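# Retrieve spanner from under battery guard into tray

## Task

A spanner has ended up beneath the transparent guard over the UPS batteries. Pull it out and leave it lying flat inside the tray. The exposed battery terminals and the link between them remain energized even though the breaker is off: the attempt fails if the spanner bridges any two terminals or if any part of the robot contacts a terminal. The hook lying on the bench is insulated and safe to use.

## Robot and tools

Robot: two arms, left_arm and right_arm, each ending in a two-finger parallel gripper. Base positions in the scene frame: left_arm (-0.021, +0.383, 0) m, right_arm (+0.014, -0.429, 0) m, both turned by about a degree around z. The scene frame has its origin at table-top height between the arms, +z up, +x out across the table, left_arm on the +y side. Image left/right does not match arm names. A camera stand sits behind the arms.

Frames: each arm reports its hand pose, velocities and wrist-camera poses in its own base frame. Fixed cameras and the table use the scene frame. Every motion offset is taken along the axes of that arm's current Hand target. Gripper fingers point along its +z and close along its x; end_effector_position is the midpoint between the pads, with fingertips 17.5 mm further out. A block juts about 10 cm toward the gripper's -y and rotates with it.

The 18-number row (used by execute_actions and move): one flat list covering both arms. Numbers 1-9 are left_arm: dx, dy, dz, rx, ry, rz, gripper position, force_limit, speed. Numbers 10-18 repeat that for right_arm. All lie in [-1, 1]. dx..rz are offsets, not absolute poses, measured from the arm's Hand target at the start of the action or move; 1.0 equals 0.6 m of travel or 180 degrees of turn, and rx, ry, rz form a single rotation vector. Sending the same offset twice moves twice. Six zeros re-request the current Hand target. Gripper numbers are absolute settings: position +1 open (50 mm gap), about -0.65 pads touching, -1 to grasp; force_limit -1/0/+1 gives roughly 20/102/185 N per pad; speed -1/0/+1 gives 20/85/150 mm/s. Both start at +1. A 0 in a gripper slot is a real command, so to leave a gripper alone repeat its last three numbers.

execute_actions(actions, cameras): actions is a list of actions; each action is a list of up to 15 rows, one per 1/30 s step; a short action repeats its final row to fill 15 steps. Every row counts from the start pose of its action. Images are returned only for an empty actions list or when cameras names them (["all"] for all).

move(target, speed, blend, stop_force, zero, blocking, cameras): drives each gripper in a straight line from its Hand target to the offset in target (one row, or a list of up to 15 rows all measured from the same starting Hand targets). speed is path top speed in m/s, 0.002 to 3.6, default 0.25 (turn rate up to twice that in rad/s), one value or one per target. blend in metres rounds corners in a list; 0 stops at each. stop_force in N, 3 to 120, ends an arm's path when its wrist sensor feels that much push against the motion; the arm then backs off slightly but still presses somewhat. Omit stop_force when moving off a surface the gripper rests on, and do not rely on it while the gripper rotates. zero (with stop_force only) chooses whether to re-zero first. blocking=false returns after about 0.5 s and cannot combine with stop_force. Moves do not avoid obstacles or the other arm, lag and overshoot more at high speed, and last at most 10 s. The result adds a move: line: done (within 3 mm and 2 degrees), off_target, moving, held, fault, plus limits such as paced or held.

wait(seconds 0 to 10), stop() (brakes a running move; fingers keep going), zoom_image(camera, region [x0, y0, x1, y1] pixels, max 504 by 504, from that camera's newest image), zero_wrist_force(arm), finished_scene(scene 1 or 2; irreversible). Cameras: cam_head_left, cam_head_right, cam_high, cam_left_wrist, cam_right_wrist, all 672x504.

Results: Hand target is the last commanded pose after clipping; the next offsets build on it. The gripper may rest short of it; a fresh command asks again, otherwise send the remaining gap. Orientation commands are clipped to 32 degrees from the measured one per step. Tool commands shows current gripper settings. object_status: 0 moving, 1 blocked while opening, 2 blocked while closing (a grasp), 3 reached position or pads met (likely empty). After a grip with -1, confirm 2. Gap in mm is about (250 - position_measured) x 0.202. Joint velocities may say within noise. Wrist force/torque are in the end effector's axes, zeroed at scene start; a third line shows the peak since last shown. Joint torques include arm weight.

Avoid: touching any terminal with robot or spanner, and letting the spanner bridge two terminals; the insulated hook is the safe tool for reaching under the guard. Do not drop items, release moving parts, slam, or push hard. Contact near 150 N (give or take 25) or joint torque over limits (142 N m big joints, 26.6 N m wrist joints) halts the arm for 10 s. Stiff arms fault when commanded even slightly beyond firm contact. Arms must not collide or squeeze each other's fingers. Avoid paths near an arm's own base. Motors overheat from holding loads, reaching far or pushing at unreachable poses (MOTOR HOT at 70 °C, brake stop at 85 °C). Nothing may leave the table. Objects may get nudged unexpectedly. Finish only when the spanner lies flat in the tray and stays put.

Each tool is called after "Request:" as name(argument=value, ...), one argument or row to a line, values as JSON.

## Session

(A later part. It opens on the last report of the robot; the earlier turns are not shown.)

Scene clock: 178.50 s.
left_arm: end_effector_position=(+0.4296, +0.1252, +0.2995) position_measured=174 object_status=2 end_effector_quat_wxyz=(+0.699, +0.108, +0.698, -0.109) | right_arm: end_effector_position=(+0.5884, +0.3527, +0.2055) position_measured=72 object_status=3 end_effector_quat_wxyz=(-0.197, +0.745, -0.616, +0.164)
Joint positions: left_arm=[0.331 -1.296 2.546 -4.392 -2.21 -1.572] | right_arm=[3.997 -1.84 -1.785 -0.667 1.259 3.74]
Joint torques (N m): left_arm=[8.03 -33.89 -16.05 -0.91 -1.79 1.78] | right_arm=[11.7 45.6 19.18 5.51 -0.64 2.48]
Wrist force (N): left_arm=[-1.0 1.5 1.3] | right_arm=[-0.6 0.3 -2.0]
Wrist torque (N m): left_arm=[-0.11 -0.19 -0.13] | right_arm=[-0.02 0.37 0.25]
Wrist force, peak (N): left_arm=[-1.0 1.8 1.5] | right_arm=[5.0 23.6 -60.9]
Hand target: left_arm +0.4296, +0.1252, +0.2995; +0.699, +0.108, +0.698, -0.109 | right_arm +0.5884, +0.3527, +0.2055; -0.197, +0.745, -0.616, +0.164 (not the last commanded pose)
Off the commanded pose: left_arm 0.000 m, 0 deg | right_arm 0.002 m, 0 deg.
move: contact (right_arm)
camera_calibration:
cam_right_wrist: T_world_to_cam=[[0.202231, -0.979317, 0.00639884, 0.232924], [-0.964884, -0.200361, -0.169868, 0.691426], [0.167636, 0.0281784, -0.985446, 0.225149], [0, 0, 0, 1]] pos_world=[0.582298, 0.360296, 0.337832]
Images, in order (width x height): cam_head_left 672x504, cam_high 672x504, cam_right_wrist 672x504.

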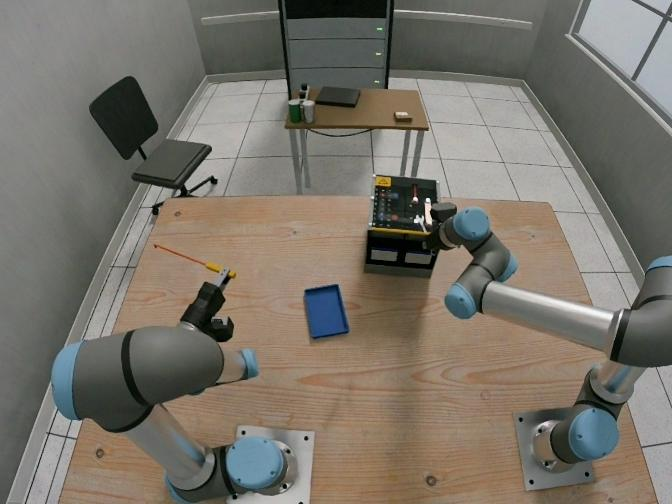

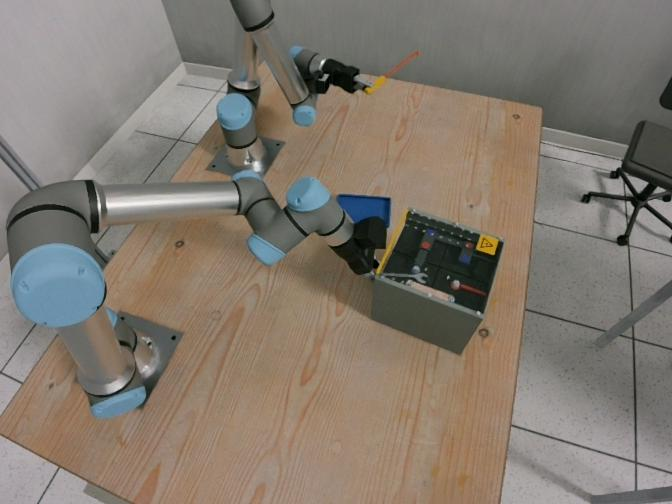

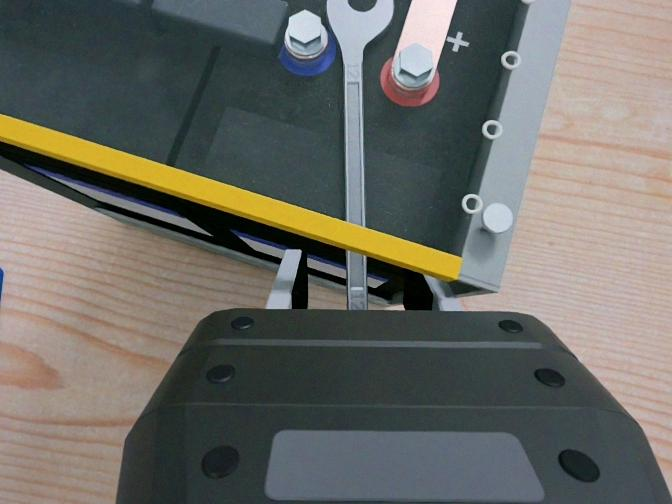

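Request:
move(
  target=[0,0,0,0,0,0,-1,-0.4,-0.8,0,0,-0.0417,0,0,0,0.142,-0.3,-0.5],
  speed=0.05,
)

Request:
move(
  target=[
    [0,0,0,0,0,0,-1,-0.4,-0.8,0,0,0.025,0,0,0,0.142,-0.3,-0.5],
    [0,0,0,0,0,0,-1,-0.4,-0.8,0,0,0.0433,0,0,0,0.142,-0.3,-0.5],
  ],
  speed=[0.03,0.01],
  stop_force=4,
  cameras=["cam_right_wrist","cam_high"],
)

Request:
zoom_image(
  camera="cam_high",
  region=[340, 220, 440, 310],
)

Request:
zoom_image(
  camera="cam_right_wrist",
  region=[250, 180, 510, 320],
)

Scene clock: 180.90 s.
left_arm: end_effector_position=(+0.4296, +0.1252, +0.2995) position_measured=174 object_status=2 end_effector_quat_wxyz=(+0.699, +0.108, +0.698, -0.109) | right_arm: end_effector_position=(+0.5762, +0.3505, +0.2272) position_measured=131 object_status=3 end_effector_quat_wxyz=(-0.197, +0.745, -0.616, +0.164)
Joint positions: left_arm=[0.331 -1.296 2.546 -4.392 -2.21 -1.572] | right_arm=[4.011 -1.791 -1.785 -0.72 1.253 3.754]
Joint torques (N m): left_arm=[7.71 -33 -15.19 -1.09 -1.75 1.84] | right_arm=[-10.29 22.82 35.51 6.71 0.11 -1.94]
Wrist force (N): left_arm=[-1.1 1.6 1.4] | right_arm=[-1.0 1.5 0.0]
Wrist torque (N m): left_arm=[-0.09 -0.17 -0.13] | right_arm=[0.04 0.38 0.20]
Wrist force, peak (N): left_arm=[-1.0 1.8 1.5] | right_arm=[-1.2 0.6 -2.3]
Hand target: left_arm +0.4296, +0.1252, +0.2995; +0.699, +0.108, +0.698, -0.109 | right_arm +0.5763, +0.3504, +0.2272; -0.197, +0.745, -0.616, +0.164
Off the commanded pose: left_arm 0.000 m, 0 deg | right_arm 0.000 m, 0 deg.
move: done

Scene clock: 183.60 s.
left_arm: end_effector_position=(+0.4296, +0.1252, +0.2995) position_measured=174 object_status=2 end_effector_quat_wxyz=(+0.699, +0.108, +0.698, -0.109) | right_arm: end_effector_position=(+0.5889, +0.3528, +0.2047) position_measured=131 object_status=3 end_effector_quat_wxyz=(-0.197, +0.745, -0.616, +0.164)
Joint positions: left_arm=[0.331 -1.296 2.546 -4.392 -2.21 -1.572] | right_arm=[3.996 -1.842 -1.784 -0.665 1.259 3.74]
Joint torques (N m): left_arm=[6.92 -32.31 -15.63 -1.08 -1.44 1.98] | right_arm=[10.44 46.29 21.95 0.95 -1.96 2.17]
Wrist force (N): left_arm=[-1.1 1.7 1.3] | right_arm=[-1.3 1.9 -1.0]
Wrist torque (N m): left_arm=[-0.08 -0.16 -0.13] | right_arm=[0.02 0.42 0.31]
Wrist force, peak (N): left_arm=[-1.2 1.8 1.3] | right_arm=[0.4 5.4 -9.8]
Hand target: left_arm +0.4296, +0.1252, +0.2995; +0.699, +0.108, +0.698, -0.109 | right_arm +0.5888, +0.3528, +0.2047; -0.197, +0.745, -0.616, +0.164
Off the commanded pose: left_arm 0.000 m, 0 deg | right_arm 0.000 m, 0 deg.
move: contact (right_arm)
camera_calibration:
cam_right_wrist: T_world_to_cam=[[0.202151, -0.979334, 0.00628671, 0.233036], [-0.964901, -0.200262, -0.169888, 0.691695], [0.167636, 0.028277, -0.985443, 0.224353], [0, 0, 0, 1]] pos_world=[0.582698, 0.360396, 0.337133]
Images, in order (width x height): cam_high 672x504, cam_right_wrist 672x504.

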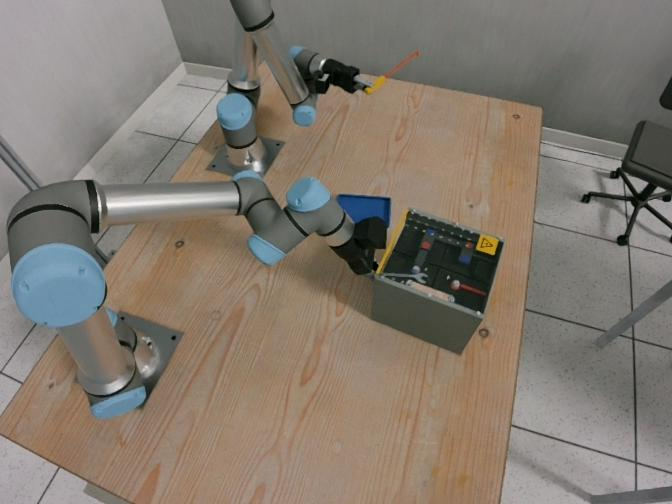

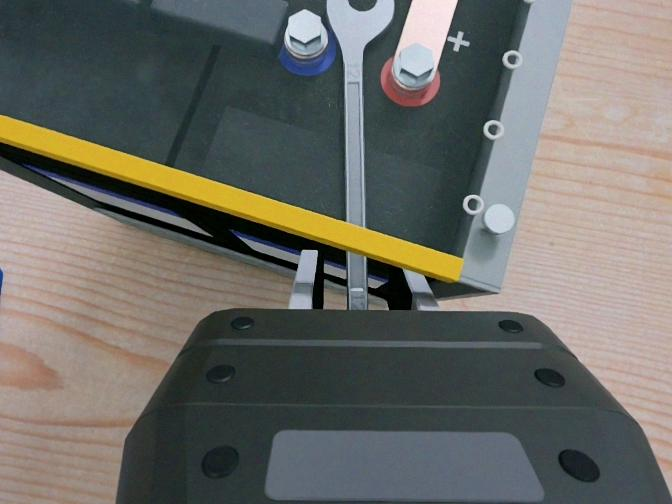

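Scaled by 5.040 from the camera's 672x504 image, which has a finer 960x720 frame.

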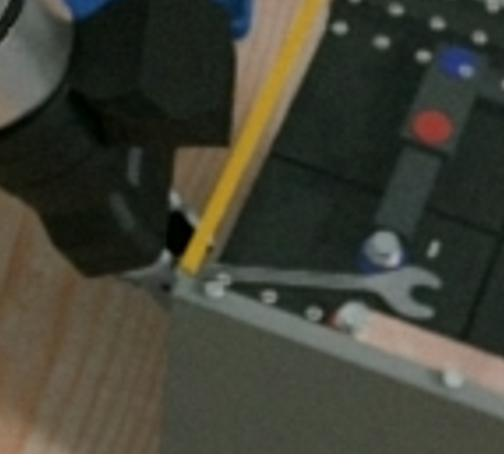

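Scaled by 1.938 from the camera's 672x504 image, which has a finer 960x720 frame.

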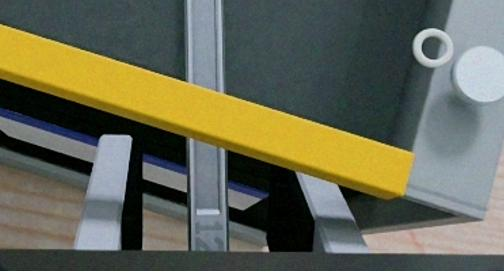

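Request:
move(
  target=[0,0,0,0,0,0,-1,-0.4,-0.8,0,0,-0.0008,0,0,0,-1,-0.1,-1],
  speed=0.02,
  cameras=["cam_right_wrist","cam_high"],
)

Request:
wait(
  seconds=0.7,
  cameras=["cam_right_wrist"],
)

Request:
zoom_image(
  camera="cam_right_wrist",
  region=[250, 0, 510, 320],
)

Scene clock: 185.10 s.
left_arm: end_effector_position=(+0.4296, +0.1252, +0.2995) position_measured=174 object_status=2 end_effector_quat_wxyz=(+0.699, +0.108, +0.698, -0.109) | right_arm: end_effector_position=(+0.5886, +0.3527, +0.2052) position_measured=219 object_status=0 end_effector_quat_wxyz=(-0.197, +0.745, -0.616, +0.164)
Joint positions: left_arm=[0.331 -1.296 2.546 -4.392 -2.21 -1.572] | right_arm=[3.997 -1.841 -1.784 -0.666 1.259 3.74]
Joint torques (N m): left_arm=[5.62 -32.29 -14.79 -1.2 -1.75 1.93] | right_arm=[11.57 42.78 19.93 1.94 -1.39 2.1]
Wrist force (N): left_arm=[-1.2 1.5 1.3] | right_arm=[-0.6 1.4 0.0]
Wrist torque (N m): left_arm=[-0.11 -0.16 -0.13] | right_arm=[0.00 0.33 0.28]
Wrist force, peak (N): left_arm=[-1.3 1.7 1.2] | right_arm=[-1.2 1.8 -1.2]
Hand target: left_arm +0.4296, +0.1252, +0.2995; +0.699, +0.108, +0.698, -0.109 | right_arm +0.5886, +0.3527, +0.2051; -0.197, +0.745, -0.616, +0.164
Off the commanded pose: left_arm 0.000 m, 0 deg | right_arm 0.000 m, 0 deg.
move: done
camera_calibration:
cam_right_wrist: T_world_to_cam=[[0.202231, -0.979317, 0.0063988, 0.232905], [-0.964884, -0.20036, -0.169868, 0.691472], [0.167636, 0.0281784, -0.985446, 0.224836], [0, 0, 0, 1]] pos_world=[0.582398, 0.360296, 0.337532]
Images, in order (width x height): cam_high 672x504, cam_right_wrist 672x504.

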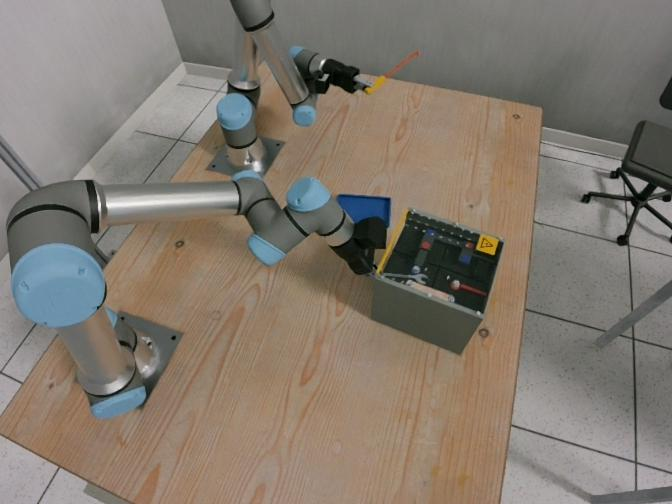

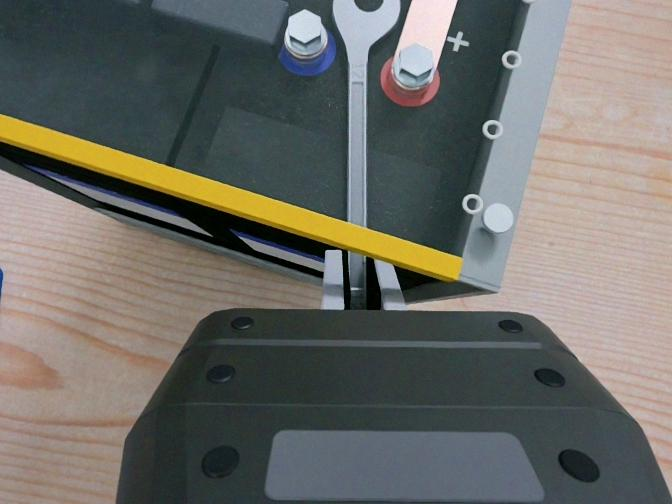

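Scene clock: 185.80 s.
left_arm: end_effector_position=(+0.4296, +0.1252, +0.2995) position_measured=174 object_status=2 end_effector_quat_wxyz=(+0.699, +0.108, +0.698, -0.109) | right_arm: end_effector_position=(+0.5886, +0.3527, +0.2052) position_measured=219 object_status=2 end_effector_quat_wxyz=(-0.197, +0.745, -0.616, +0.164)
Joint positions: left_arm=[0.331 -1.296 2.546 -4.392 -2.21 -1.572] | right_arm=[3.997 -1.841 -1.784 -0.666 1.259 3.74]
Joint torques (N m): left_arm=[6.32 -32.79 -15.13 -1.14 -1.67 1.85] | right_arm=[8.77 38.7 21.09 3.14 -0.34 1.74]
Wrist force (N): left_arm=[-1.0 1.8 1.4] | right_arm=[-0.5 1.4 -0.1]
Wrist torque (N m): left_arm=[-0.07 -0.19 -0.13] | right_arm=[0.00 0.32 0.27]
Wrist force, peak (N): left_arm=[-1.1 1.7 1.4] | right_arm=[-1.0 1.6 -0.2]
Hand target: left_arm +0.4296, +0.1252, +0.2995; +0.699, +0.108, +0.698, -0.109 | right_arm +0.5886, +0.3527, +0.2051; -0.197, +0.745, -0.616, +0.164
Tool commands: left_gripper/position=-1.0 left_gripper/force_limit=-0.4 left_gripper/speed=-0.8 right_gripper/position=-1.0 right_gripper/force_limit=-0.1 right_gripper/speed=-1.0
Off the commanded pose: left_arm 0.000 m, 0 deg | right_arm 0.000 m, 0 deg.
wait: 0.70 s; at rest by 0.17 s
camera_calibration:
cam_right_wrist: T_world_to_cam=[[0.202231, -0.979317, 0.0063988, 0.232905], [-0.964884, -0.20036, -0.169868, 0.691472], [0.167636, 0.0281784, -0.985446, 0.224836], [0, 0, 0, 1]] pos_world=[0.582398, 0.360296, 0.337532]
Images, in order (width x height): cam_right_wrist 672x504.

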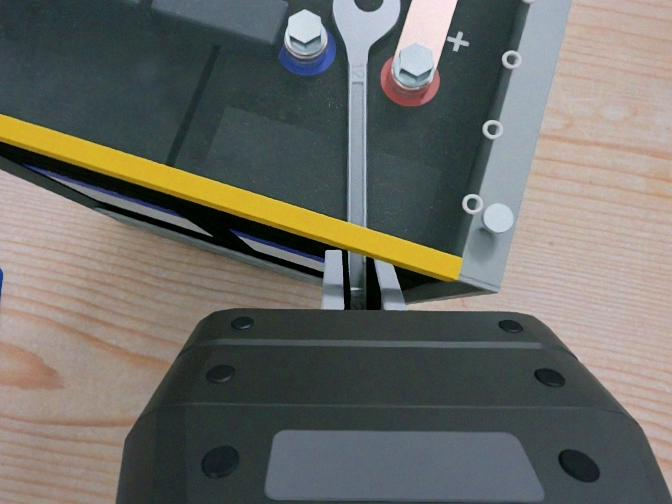

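Scaled by 1.575 from the camera's 672x504 image, which has a finer 960x720 frame.

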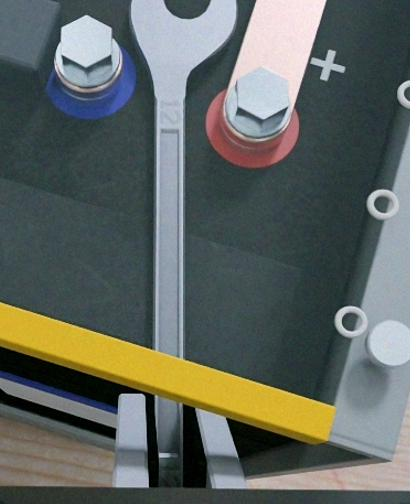

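Request:
move(
  target=[0,0,0,0,0,0,-1,-0.4,-0.8,0,-0.00417,-0.00722,0,0,0,-1,-0.1,-1],
  speed=0.02,
  stop_force=8,
  cameras=["cam_right_wrist","cam_head_left","cam_high"],
)

Scene clock: 188.17 s.
left_arm: end_effector_position=(+0.4296, +0.1252, +0.2995) position_measured=174 object_status=2 end_effector_quat_wxyz=(+0.699, +0.108, +0.698, -0.109) | right_arm: end_effector_position=(+0.5886, +0.3527, +0.2102) position_measured=219 object_status=2 end_effector_quat_wxyz=(-0.197, +0.745, -0.616, +0.164)
Joint positions: left_arm=[0.331 -1.296 2.546 -4.392 -2.21 -1.572] | right_arm=[3.997 -1.836 -1.777 -0.679 1.259 3.74]
Joint torques (N m): left_arm=[6.12 -31.91 -15.63 -1.3 -1.76 1.89] | right_arm=[-3.43 25.84 20.23 6.97 0.47 -0.9]
Wrist force (N): left_arm=[-1.0 1.6 1.3] | right_arm=[-0.8 1.9 0.2]
Wrist torque (N m): left_arm=[-0.10 -0.19 -0.13] | right_arm=[0.02 0.37 0.27]
Wrist force, peak (N): left_arm=[-1.1 1.8 1.5] | right_arm=[-0.7 2.1 0.5]
Hand target: left_arm +0.4296, +0.1252, +0.2995; +0.699, +0.108, +0.698, -0.109 | right_arm +0.5886, +0.3527, +0.2101; -0.197, +0.745, -0.616, +0.164
Off the commanded pose: left_arm 0.000 m, 0 deg | right_arm 0.000 m, 0 deg.
move: done
camera_calibration:
cam_right_wrist: T_world_to_cam=[[0.202246, -0.979314, 0.00630208, 0.232896], [-0.964881, -0.200358, -0.169887, 0.692342], [0.167636, 0.0282783, -0.985443, 0.229826], [0, 0, 0, 1]] pos_world=[0.582398, 0.360296, 0.342633]
Images, in order (width x height): cam_head_left 672x504, cam_high 672x504, cam_right_wrist 672x504.

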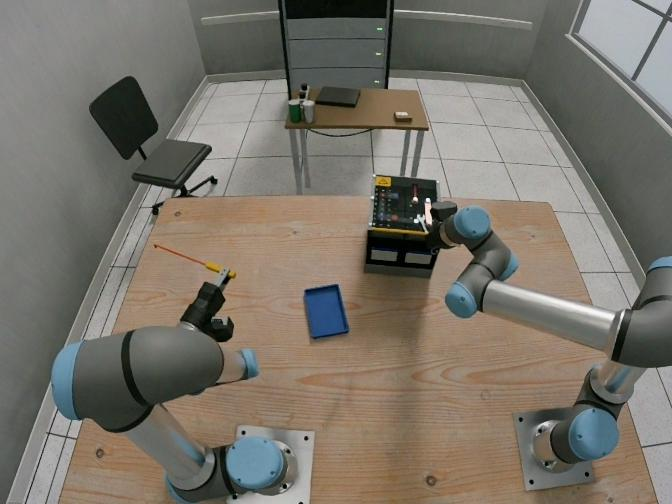

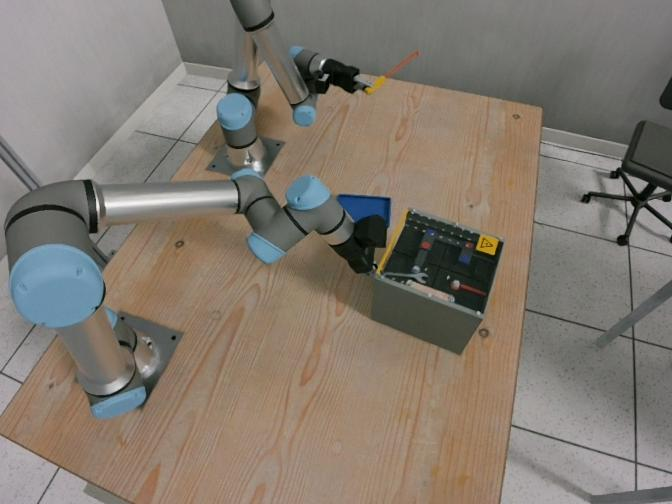

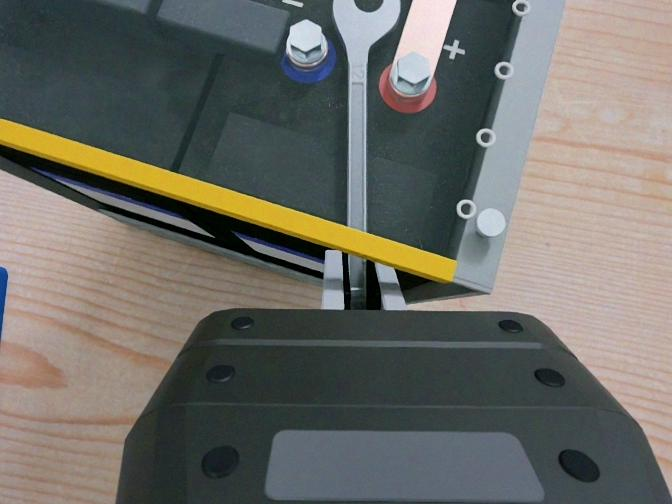

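Request:
zoom_image(
  camera="cam_right_wrist",
  region=[236, 0, 516, 310],
)

Request:
zoom_image(
  camera="cam_high",
  region=[330, 200, 520, 350],
)

Scaled by 1.626 from the camera's 672x504 image, which has a finer 960x720 frame.

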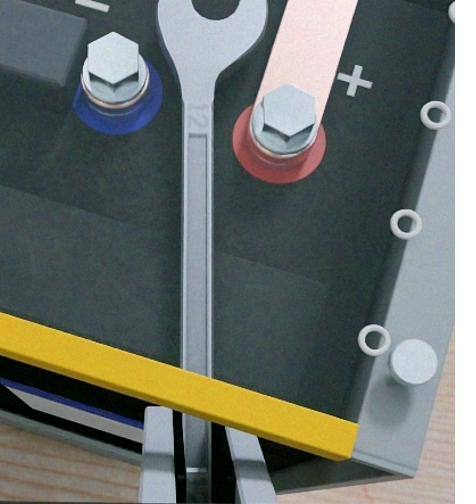

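Scaled by 2.653 from the camera's 672x504 image, which has a finer 960x720 frame.

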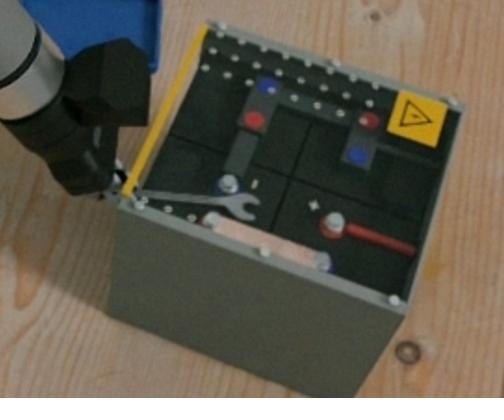

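Request:
move(
  target=[
    [0,0,0,0,0,0,-1,-0.4,-0.8,0,-0.00083,-0.00144,0.02778,0,0,-1,-0.1,-1],
  ],
  speed=0.02,
  cameras=["cam_right_wrist","cam_head_left","cam_high"],
)

Scene clock: 191.67 s.
left_arm: end_effector_position=(+0.4296, +0.1252, +0.2995) position_measured=174 object_status=2 end_effector_quat_wxyz=(+0.699, +0.108, +0.698, -0.109) | right_arm: end_effector_position=(+0.5886, +0.3527, +0.2111) position_measured=219 object_status=2 end_effector_quat_wxyz=(-0.229, +0.736, -0.608, +0.190)
Joint positions: left_arm=[0.331 -1.296 2.546 -4.392 -2.21 -1.572] | right_arm=[4.019 -1.824 -1.843 -0.555 1.2 3.735]
Joint torques (N m): left_arm=[5.95 -34.16 -14.83 -1.39 -1.67 1.93] | right_arm=[2.11 42.66 36.55 1.18 0.19 -1.61]
Wrist force (N): left_arm=[-1.2 1.6 1.3] | right_arm=[-0.8 1.7 0.5]
Wrist torque (N m): left_arm=[-0.10 -0.16 -0.14] | right_arm=[-0.06 0.34 0.33]
Wrist force, peak (N): left_arm=[-1.2 1.5 1.6] | right_arm=[-1.0 2.0 0.5]
Hand target: left_arm +0.4296, +0.1252, +0.2995; +0.699, +0.108, +0.698, -0.109 | right_arm +0.5886, +0.3527, +0.2111; -0.229, +0.736, -0.608, +0.190
Off the commanded pose: left_arm 0.000 m, 0 deg | right_arm 0.000 m, 0 deg.
move: done
camera_calibration:
cam_right_wrist: T_world_to_cam=[[0.201733, -0.979411, 0.00758615, 0.233013], [-0.946572, -0.196947, -0.255368, 0.698647], [0.251604, 0.0443351, -0.966814, 0.171645], [0, 0, 0, 1]] pos_world=[0.571127, 0.358202, 0.342593]
Images, in order (width x height): cam_head_left 672x504, cam_high 672x504, cam_right_wrist 672x504.

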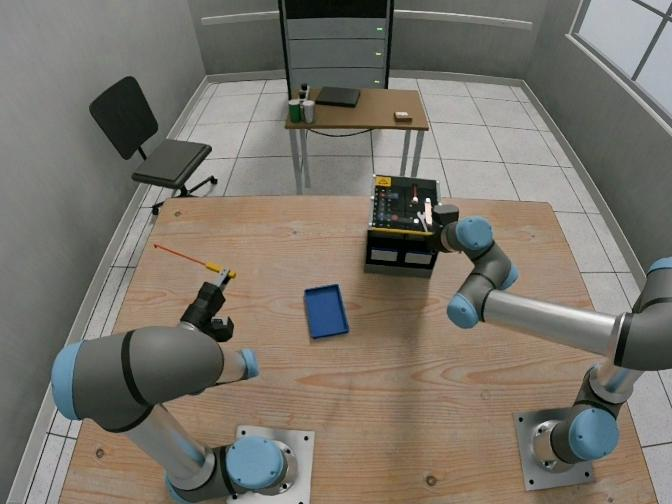

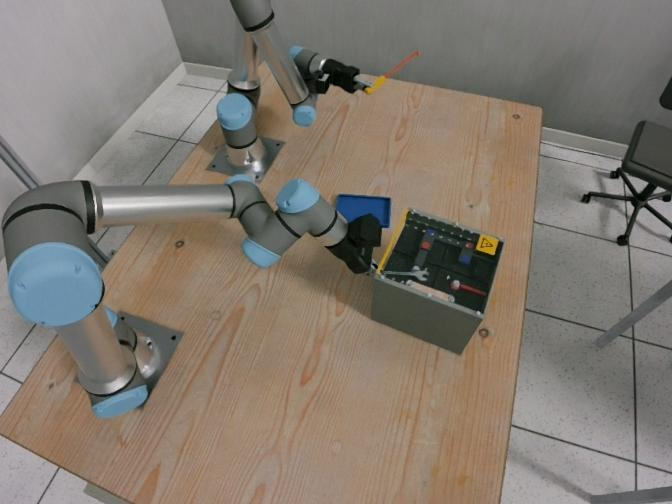

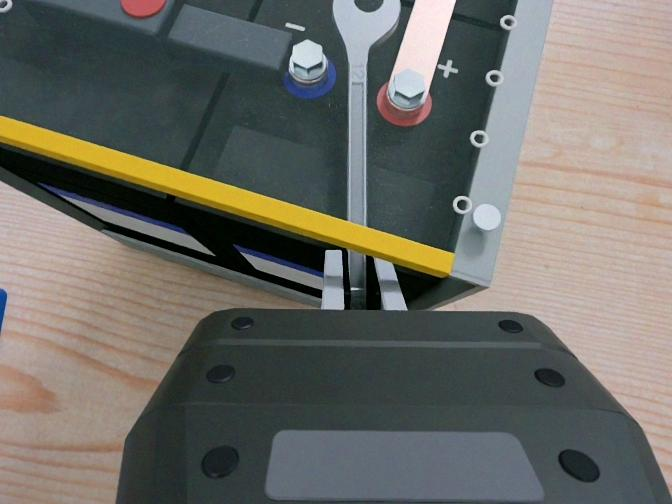

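Request:
move(
  target=[0,0,0,0,0,0,-1,-0.4,-0.8,0,-0.00109,-0.00737,0,0,0,-1,-0.1,-1],
  speed=0.02,
  stop_force=6,
  cameras=["cam_right_wrist","cam_high"],
)

Request:
zoom_image(
  camera="cam_high",
  region=[330, 200, 520, 350],
)

Request:
zoom_image(
  camera="cam_right_wrist",
  region=[236, 0, 516, 310],
)

Scene clock: 193.40 s.
left_arm: end_effector_position=(+0.4296, +0.1252, +0.2995) position_measured=174 object_status=2 end_effector_quat_wxyz=(+0.699, +0.108, +0.698, -0.109) | right_arm: end_effector_position=(+0.5867, +0.3524, +0.2152) position_measured=219 object_status=2 end_effector_quat_wxyz=(-0.229, +0.736, -0.608, +0.190)
Joint positions: left_arm=[0.331 -1.296 2.546 -4.392 -2.21 -1.572] | right_arm=[4.021 -1.815 -1.842 -0.565 1.199 3.738]
Joint torques (N m): left_arm=[5.18 -33.18 -14.71 -1.28 -1.64 1.78] | right_arm=[-2.89 22.55 32.72 6.93 -0.23 -1.62]
Wrist force (N): left_arm=[-1.1 1.7 1.4] | right_arm=[-0.9 1.8 0.4]
Wrist torque (N m): left_arm=[-0.08 -0.17 -0.13] | right_arm=[-0.04 0.34 0.22]
Wrist force, peak (N): left_arm=[-1.3 1.8 1.4] | right_arm=[-1.1 1.9 0.6]
Hand target: left_arm +0.4296, +0.1252, +0.2995; +0.699, +0.108, +0.698, -0.109 | right_arm +0.5867, +0.3524, +0.2152; -0.229, +0.736, -0.608, +0.190
Off the commanded pose: left_arm 0.000 m, 0 deg | right_arm 0.000 m, 0 deg.
move: done
camera_calibration:
cam_right_wrist: T_world_to_cam=[[0.20173, -0.979412, 0.00752235, 0.232998], [-0.946654, -0.196942, -0.255069, 0.697732], [0.251299, 0.0443339, -0.966894, 0.17621], [0, 0, 0, 1]] pos_world=[0.569227, 0.357802, 0.346593]
Images, in order (width x height): cam_high 672x504, cam_right_wrist 672x504.

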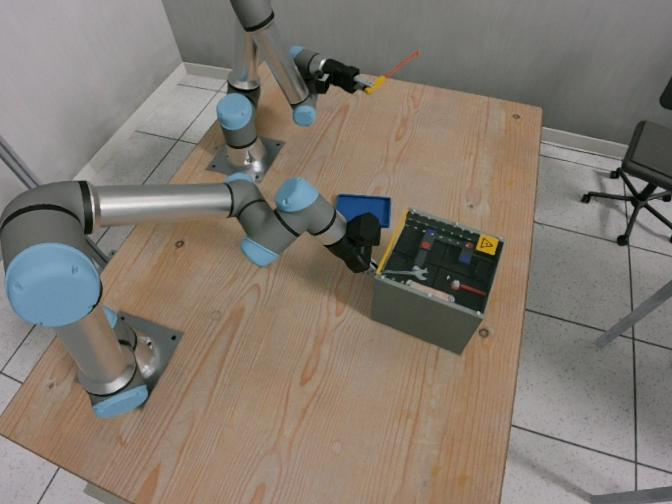

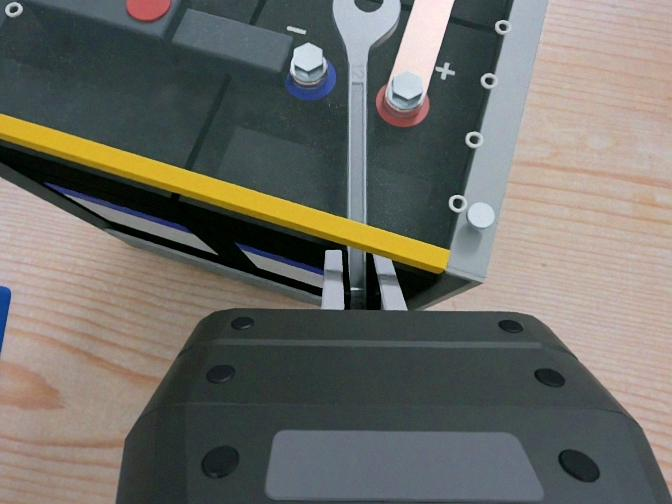

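Scaled by 2.653 from the camera's 672x504 image, which has a finer 960x720 frame.

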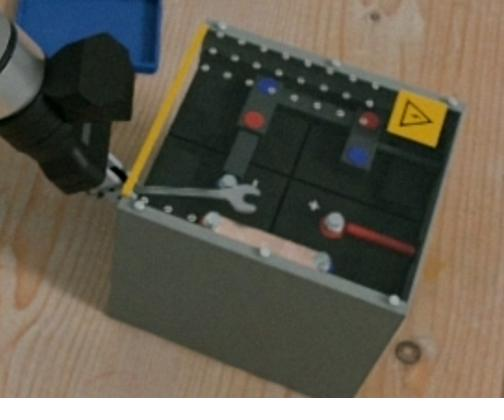

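Scaled by 1.626 from the camera's 672x504 image, which has a finer 960x720 frame.

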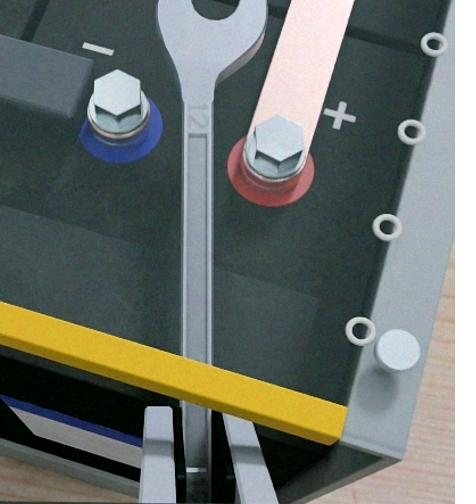

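Request:
move(
  target=[0,0,0,0,0,0,-1,-0.4,-0.8,0,0.02731,-0.01912,0,0,0,-1,-0.1,-1],
  speed=0.03,
  stop_force=6,
  cameras=["cam_right_wrist","cam_high"],
)

Request:
zoom_image(
  camera="cam_high",
  region=[330, 200, 520, 350],
)

Scene clock: 195.30 s.
left_arm: end_effector_position=(+0.4296, +0.1252, +0.2995) position_measured=174 object_status=2 end_effector_quat_wxyz=(+0.699, +0.108, +0.698, -0.109) | right_arm: end_effector_position=(+0.5671, +0.3486, +0.2153) position_measured=219 object_status=2 end_effector_quat_wxyz=(-0.229, +0.736, -0.608, +0.190)
Joint positions: left_arm=[0.331 -1.296 2.546 -4.392 -2.21 -1.572] | right_arm=[4.046 -1.774 -1.893 -0.565 1.188 3.761]
Joint torques (N m): left_arm=[5.05 -32.04 -14.19 -1.38 -1.75 1.83] | right_arm=[-12.11 20.95 34.83 1.06 0.43 -1.93]
Wrist force (N): left_arm=[-1.1 1.7 1.3] | right_arm=[-1.0 1.6 0.5]
Wrist torque (N m): left_arm=[-0.08 -0.17 -0.13] | right_arm=[-0.08 0.35 0.26]
Wrist force, peak (N): left_arm=[-1.1 1.8 1.3] | right_arm=[-0.9 2.2 0.0]
Hand target: left_arm +0.4296, +0.1252, +0.2995; +0.699, +0.108, +0.698, -0.109 | right_arm +0.5671, +0.3486, +0.2153; -0.229, +0.736, -0.608, +0.190
Off the commanded pose: left_arm 0.000 m, 0 deg | right_arm 0.000 m, 0 deg.
move: done
camera_calibration:
cam_right_wrist: T_world_to_cam=[[0.201707, -0.979416, 0.00761747, 0.233231], [-0.946659, -0.196944, -0.25505, 0.678357], [0.2513, 0.0442341, -0.966898, 0.181461], [0, 0, 0, 1]] pos_world=[0.549527, 0.354002, 0.346693]
Images, in order (width x height): cam_high 672x504, cam_right_wrist 672x504.

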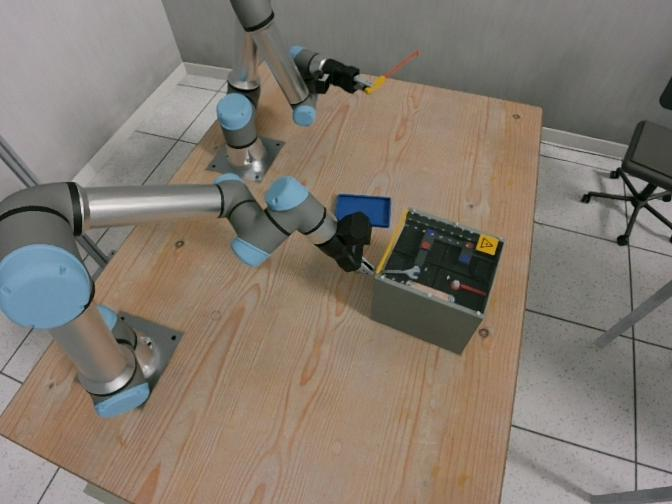

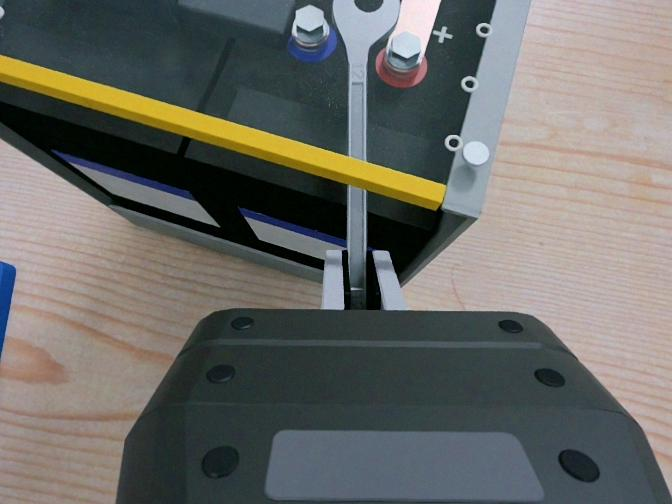

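Scaled by 2.653 from the camera's 672x504 image, which has a finer 960x720 frame.

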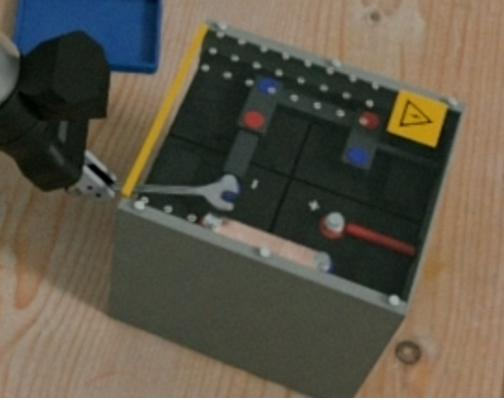

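Request:
move(
  target=[0,0,0,0,0,0,-1,-0.4,-0.8,0,0.08192,-0.05736,0,0,0,-1,-0.1,-1],
  speed=0.05,
  stop_force=7,
  cameras=["cam_right_wrist"],
)

Scene clock: 197.63 s.
left_arm: end_effector_position=(+0.4296, +0.1252, +0.2995) position_measured=174 object_status=2 end_effector_quat_wxyz=(+0.699, +0.108, +0.698, -0.109) | right_arm: end_effector_position=(+0.5081, +0.3373, +0.2156) position_measured=219 object_status=2 end_effector_quat_wxyz=(-0.229, +0.736, -0.608, +0.190)
Joint positions: left_arm=[0.331 -1.296 2.546 -4.392 -2.21 -1.572] | right_arm=[4.131 -1.646 -2.034 -0.584 1.15 3.843]
Joint torques (N m): left_arm=[4.68 -32.82 -14.6 -1.61 -1.71 1.93] | right_arm=[-12.13 15.06 26.44 6.89 0.36 -2.04]
Wrist force (N): left_arm=[-1.2 1.7 1.2] | right_arm=[-0.5 1.6 0.1]
Wrist torque (N m): left_arm=[-0.08 -0.15 -0.13] | right_arm=[-0.08 0.30 0.33]
Wrist force, peak (N): left_arm=[-1.2 1.8 1.3] | right_arm=[-0.6 2.5 -0.4]
Hand target: left_arm +0.4296, +0.1252, +0.2995; +0.699, +0.108, +0.698, -0.109 | right_arm +0.5081, +0.3373, +0.2156; -0.229, +0.736, -0.608, +0.190
Off the commanded pose: left_arm 0.000 m, 0 deg | right_arm 0.000 m, 0 deg.
move: done
camera_calibration:
cam_right_wrist: T_world_to_cam=[[0.20173, -0.979412, 0.00752245, 0.234061], [-0.946654, -0.196942, -0.255069, 0.620479], [0.251299, 0.0443339, -0.966894, 0.197115], [0, 0, 0, 1]] pos_world=[0.490627, 0.342702, 0.347093]
Images, in order (width x height): cam_right_wrist 672x504.

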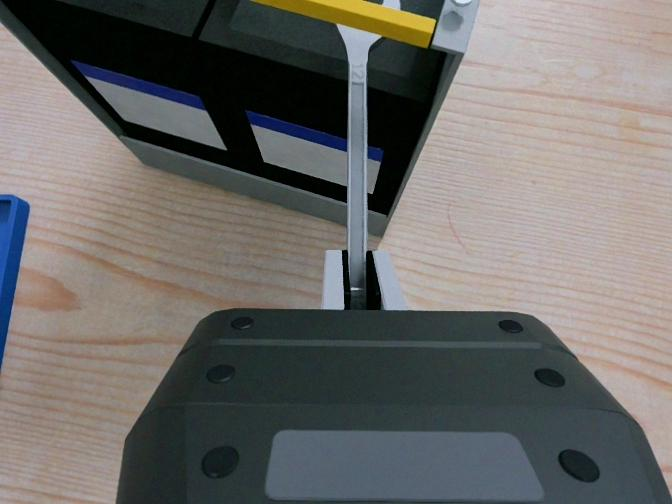

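Request:
move(
  target=[0,0,0,0,0,0,-1,-0.4,-0.8,0,0.06827,-0.0478,0,0,0,-1,-0.1,-1],
  speed=0.05,
  stop_force=7,
  cameras=["cam_right_wrist","cam_head_right","cam_head_left","cam_high"],
)

Scene clock: 199.80 s.
left_arm: end_effector_position=(+0.4296, +0.1252, +0.2995) position_measured=174 object_status=2 end_effector_quat_wxyz=(+0.699, +0.108, +0.698, -0.109) | right_arm: end_effector_position=(+0.4590, +0.3279, +0.2159) position_measured=219 object_status=2 end_effector_quat_wxyz=(-0.229, +0.736, -0.608, +0.190)
Joint positions: left_arm=[0.331 -1.296 2.546 -4.392 -2.21 -1.572] | right_arm=[4.216 -1.533 -2.138 -0.629 1.114 3.929]
Joint torques (N m): left_arm=[5.08 -32.56 -14.44 -1.75 -1.8 2.02] | right_arm=[-11.87 9.37 31.37 6.75 0.18 -0.97]
Wrist force (N): left_arm=[-1.2 1.6 1.2] | right_arm=[-1.0 1.3 -0.3]
Wrist torque (N m): left_arm=[-0.09 -0.15 -0.13] | right_arm=[-0.13 0.42 0.35]
Wrist force, peak (N): left_arm=[-1.2 1.7 1.5] | right_arm=[-1.0 2.4 -0.4]
Hand target: left_arm +0.4296, +0.1252, +0.2995; +0.699, +0.108, +0.698, -0.109 | right_arm +0.4590, +0.3279, +0.2159; -0.229, +0.736, -0.608, +0.190
Off the commanded pose: left_arm 0.000 m, 0 deg | right_arm 0.000 m, 0 deg.
move: done
camera_calibration:
cam_right_wrist: T_world_to_cam=[[0.201707, -0.979416, 0.00761747, 0.234737], [-0.946659, -0.196944, -0.25505, 0.572194], [0.2513, 0.0442341, -0.966898, 0.210098], [0, 0, 0, 1]] pos_world=[0.441527, 0.333302, 0.347293]
Images, in order (width x height): cam_head_left 672x504, cam_head_right 672x504, cam_high 672x504, cam_right_wrist 672x504.

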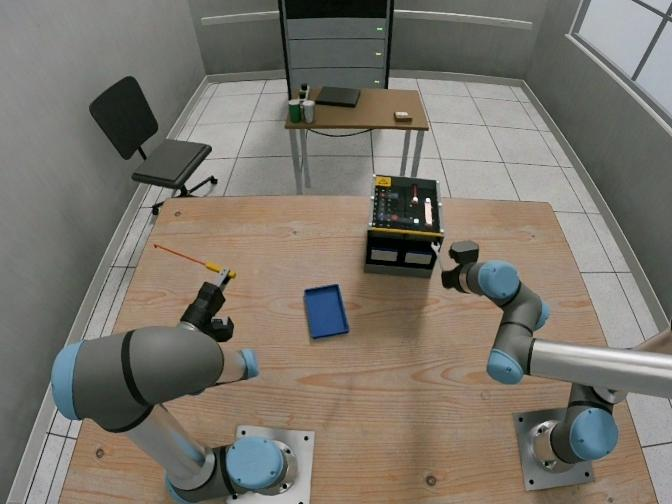

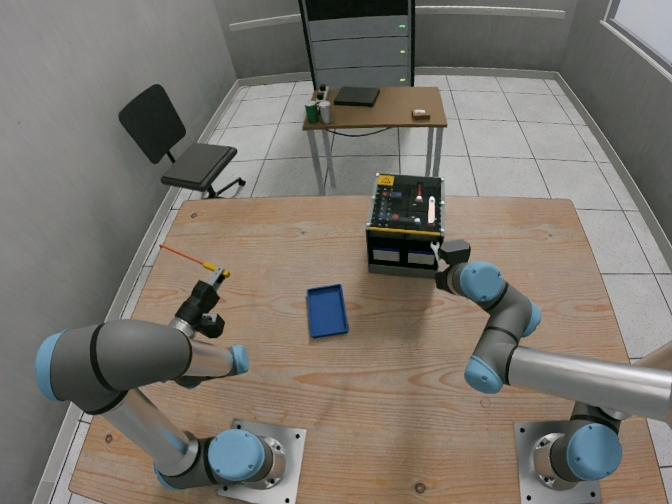

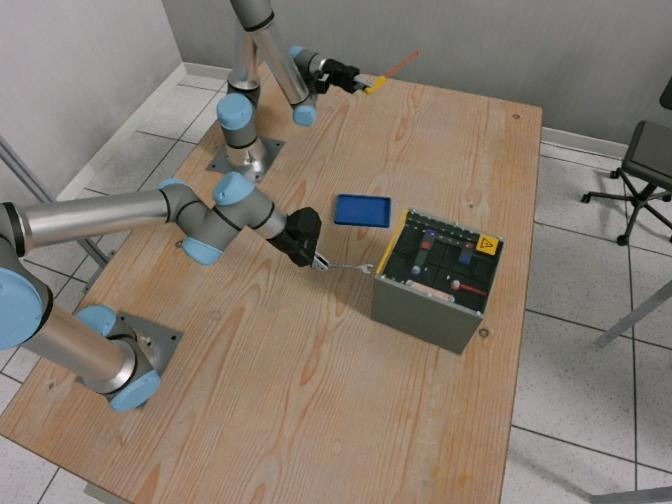

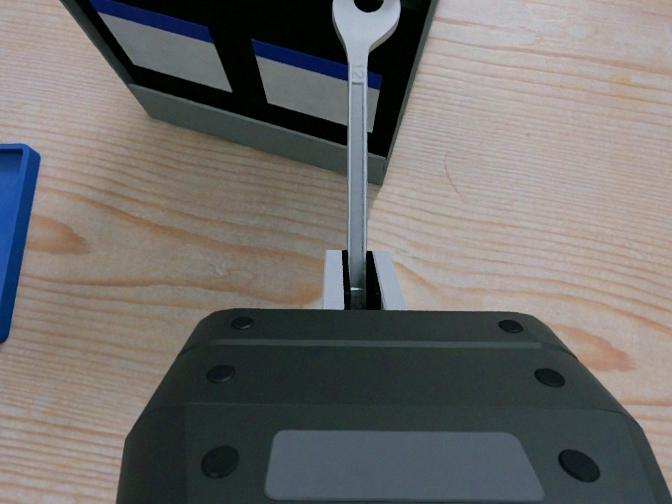

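Request:
move(
  target=[
    [0,0,0,0,0,0,-1,-0.4,-0.8,0,0.02731,-0.01912,0,0,0,-1,-0.1,-1],
    [0,0,0,0,0,0,-1,-0.4,-0.8,-0.5582,-0.0320,0.0022,-0.02778,0,0,-1,-0.1,-1],
  ],
  speed=0.15,
  blend=0.01,
  cameras=["cam_right_wrist","cam_head_right","cam_head_left","cam_high"],
)

Scene clock: 208.70 s.
left_arm: end_effector_position=(+0.4296, +0.1252, +0.2995) position_measured=174 object_status=2 end_effector_quat_wxyz=(+0.699, +0.108, +0.698, -0.109) | right_arm: end_effector_position=(+0.4121, +0.6600, +0.2253) position_measured=219 object_status=2 end_effector_quat_wxyz=(-0.197, +0.745, -0.616, +0.164)
Joint positions: left_arm=[0.331 -1.296 2.546 -4.392 -2.21 -1.572] | right_arm=[4.482 -2.086 -1.325 -1.074 1.101 4.238]
Joint torques (N m): left_arm=[4.65 -33.94 -15.54 -1.78 -1.71 1.59] | right_arm=[-12.33 37.32 36.85 4.81 -2.48 -2.14]
Wrist force (N): left_arm=[-1.0 1.7 1.5] | right_arm=[-0.8 1.7 0.1]
Wrist torque (N m): left_arm=[-0.08 -0.19 -0.13] | right_arm=[-0.05 0.34 0.27]
Wrist force, peak (N): left_arm=[-1.3 1.7 1.4] | right_arm=[0.8 3.9 -0.8]
Hand target: left_arm +0.4296, +0.1252, +0.2995; +0.699, +0.108, +0.698, -0.109 | right_arm +0.4122, +0.6600, +0.2253; -0.197, +0.745, -0.616, +0.164
Off the commanded pose: left_arm 0.000 m, 0 deg | right_arm 0.000 m, 0 deg.
move: done
camera_calibration:
cam_right_wrist: T_world_to_cam=[[0.202359, -0.979292, 0.00620073, 0.569417], [-0.964874, -0.200455, -0.169812, 0.586194], [0.167538, 0.02838, -0.985457, 0.265482], [0, 0, 0, 1]] pos_world=[0.405898, 0.667596, 0.357633]
Images, in order (width x height): cam_head_left 672x504, cam_head_right 672x504, cam_high 672x504, cam_right_wrist 672x504.

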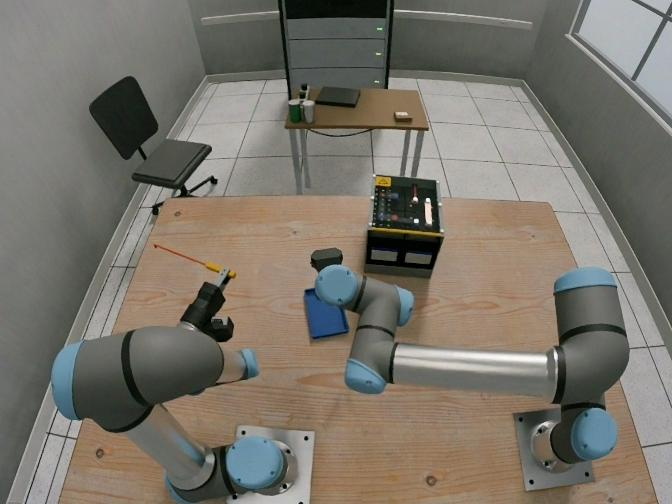

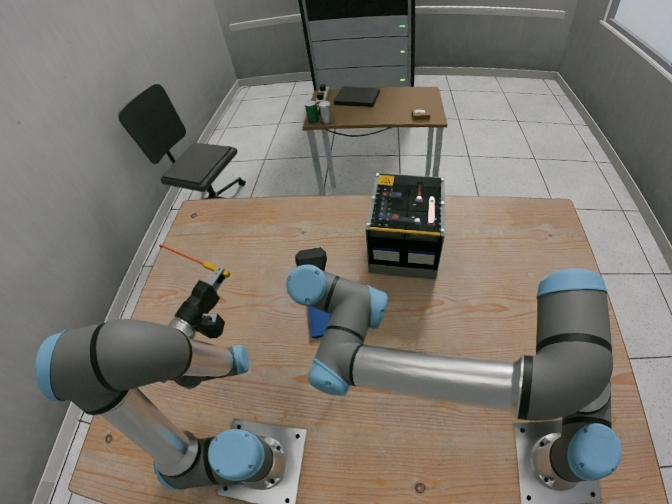

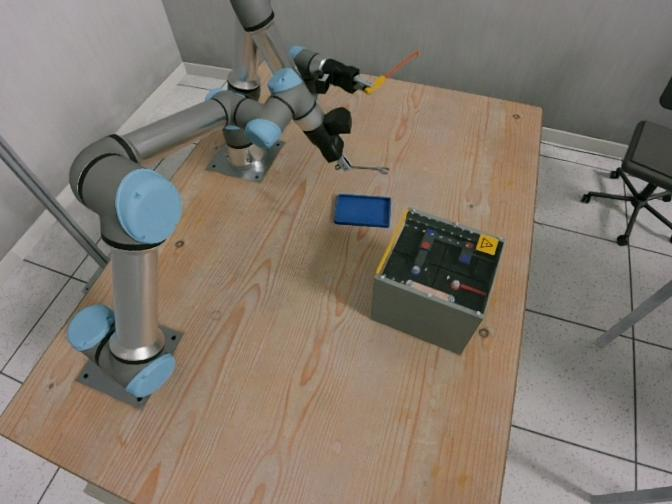

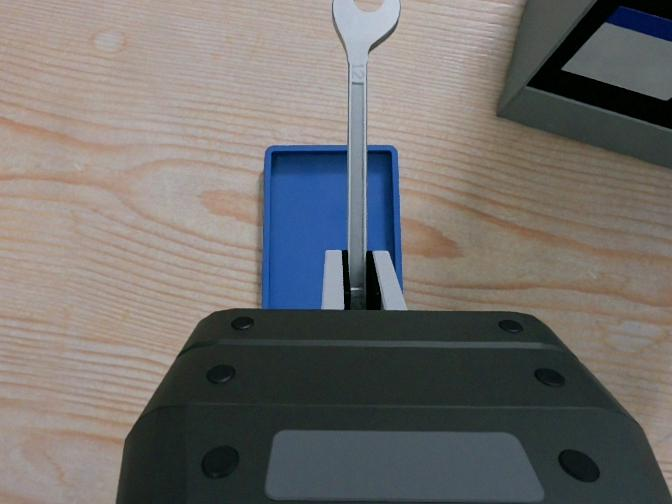

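Request:
zoom_image(
  camera="cam_high",
  region=[310, 120, 430, 240],
)

Request:
zoom_image(
  camera="cam_right_wrist",
  region=[240, 0, 480, 320],
)

Scaled by 4.200 from the camera's 672x504 image, which has a finer 960x720 frame.

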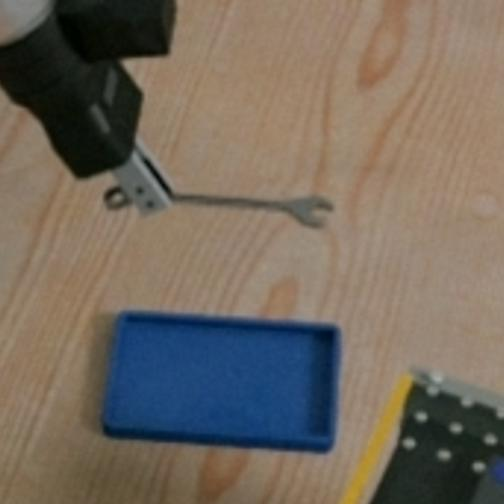

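Scaled by 1.575 from the camera's 672x504 image, which has a finer 960x720 frame.

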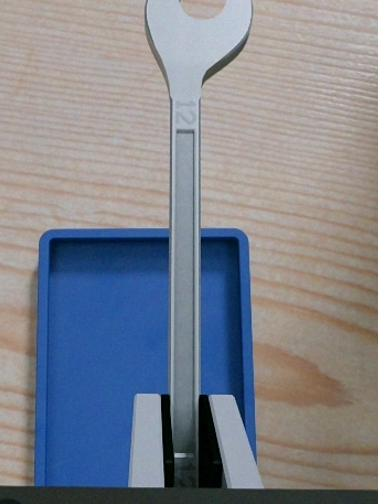

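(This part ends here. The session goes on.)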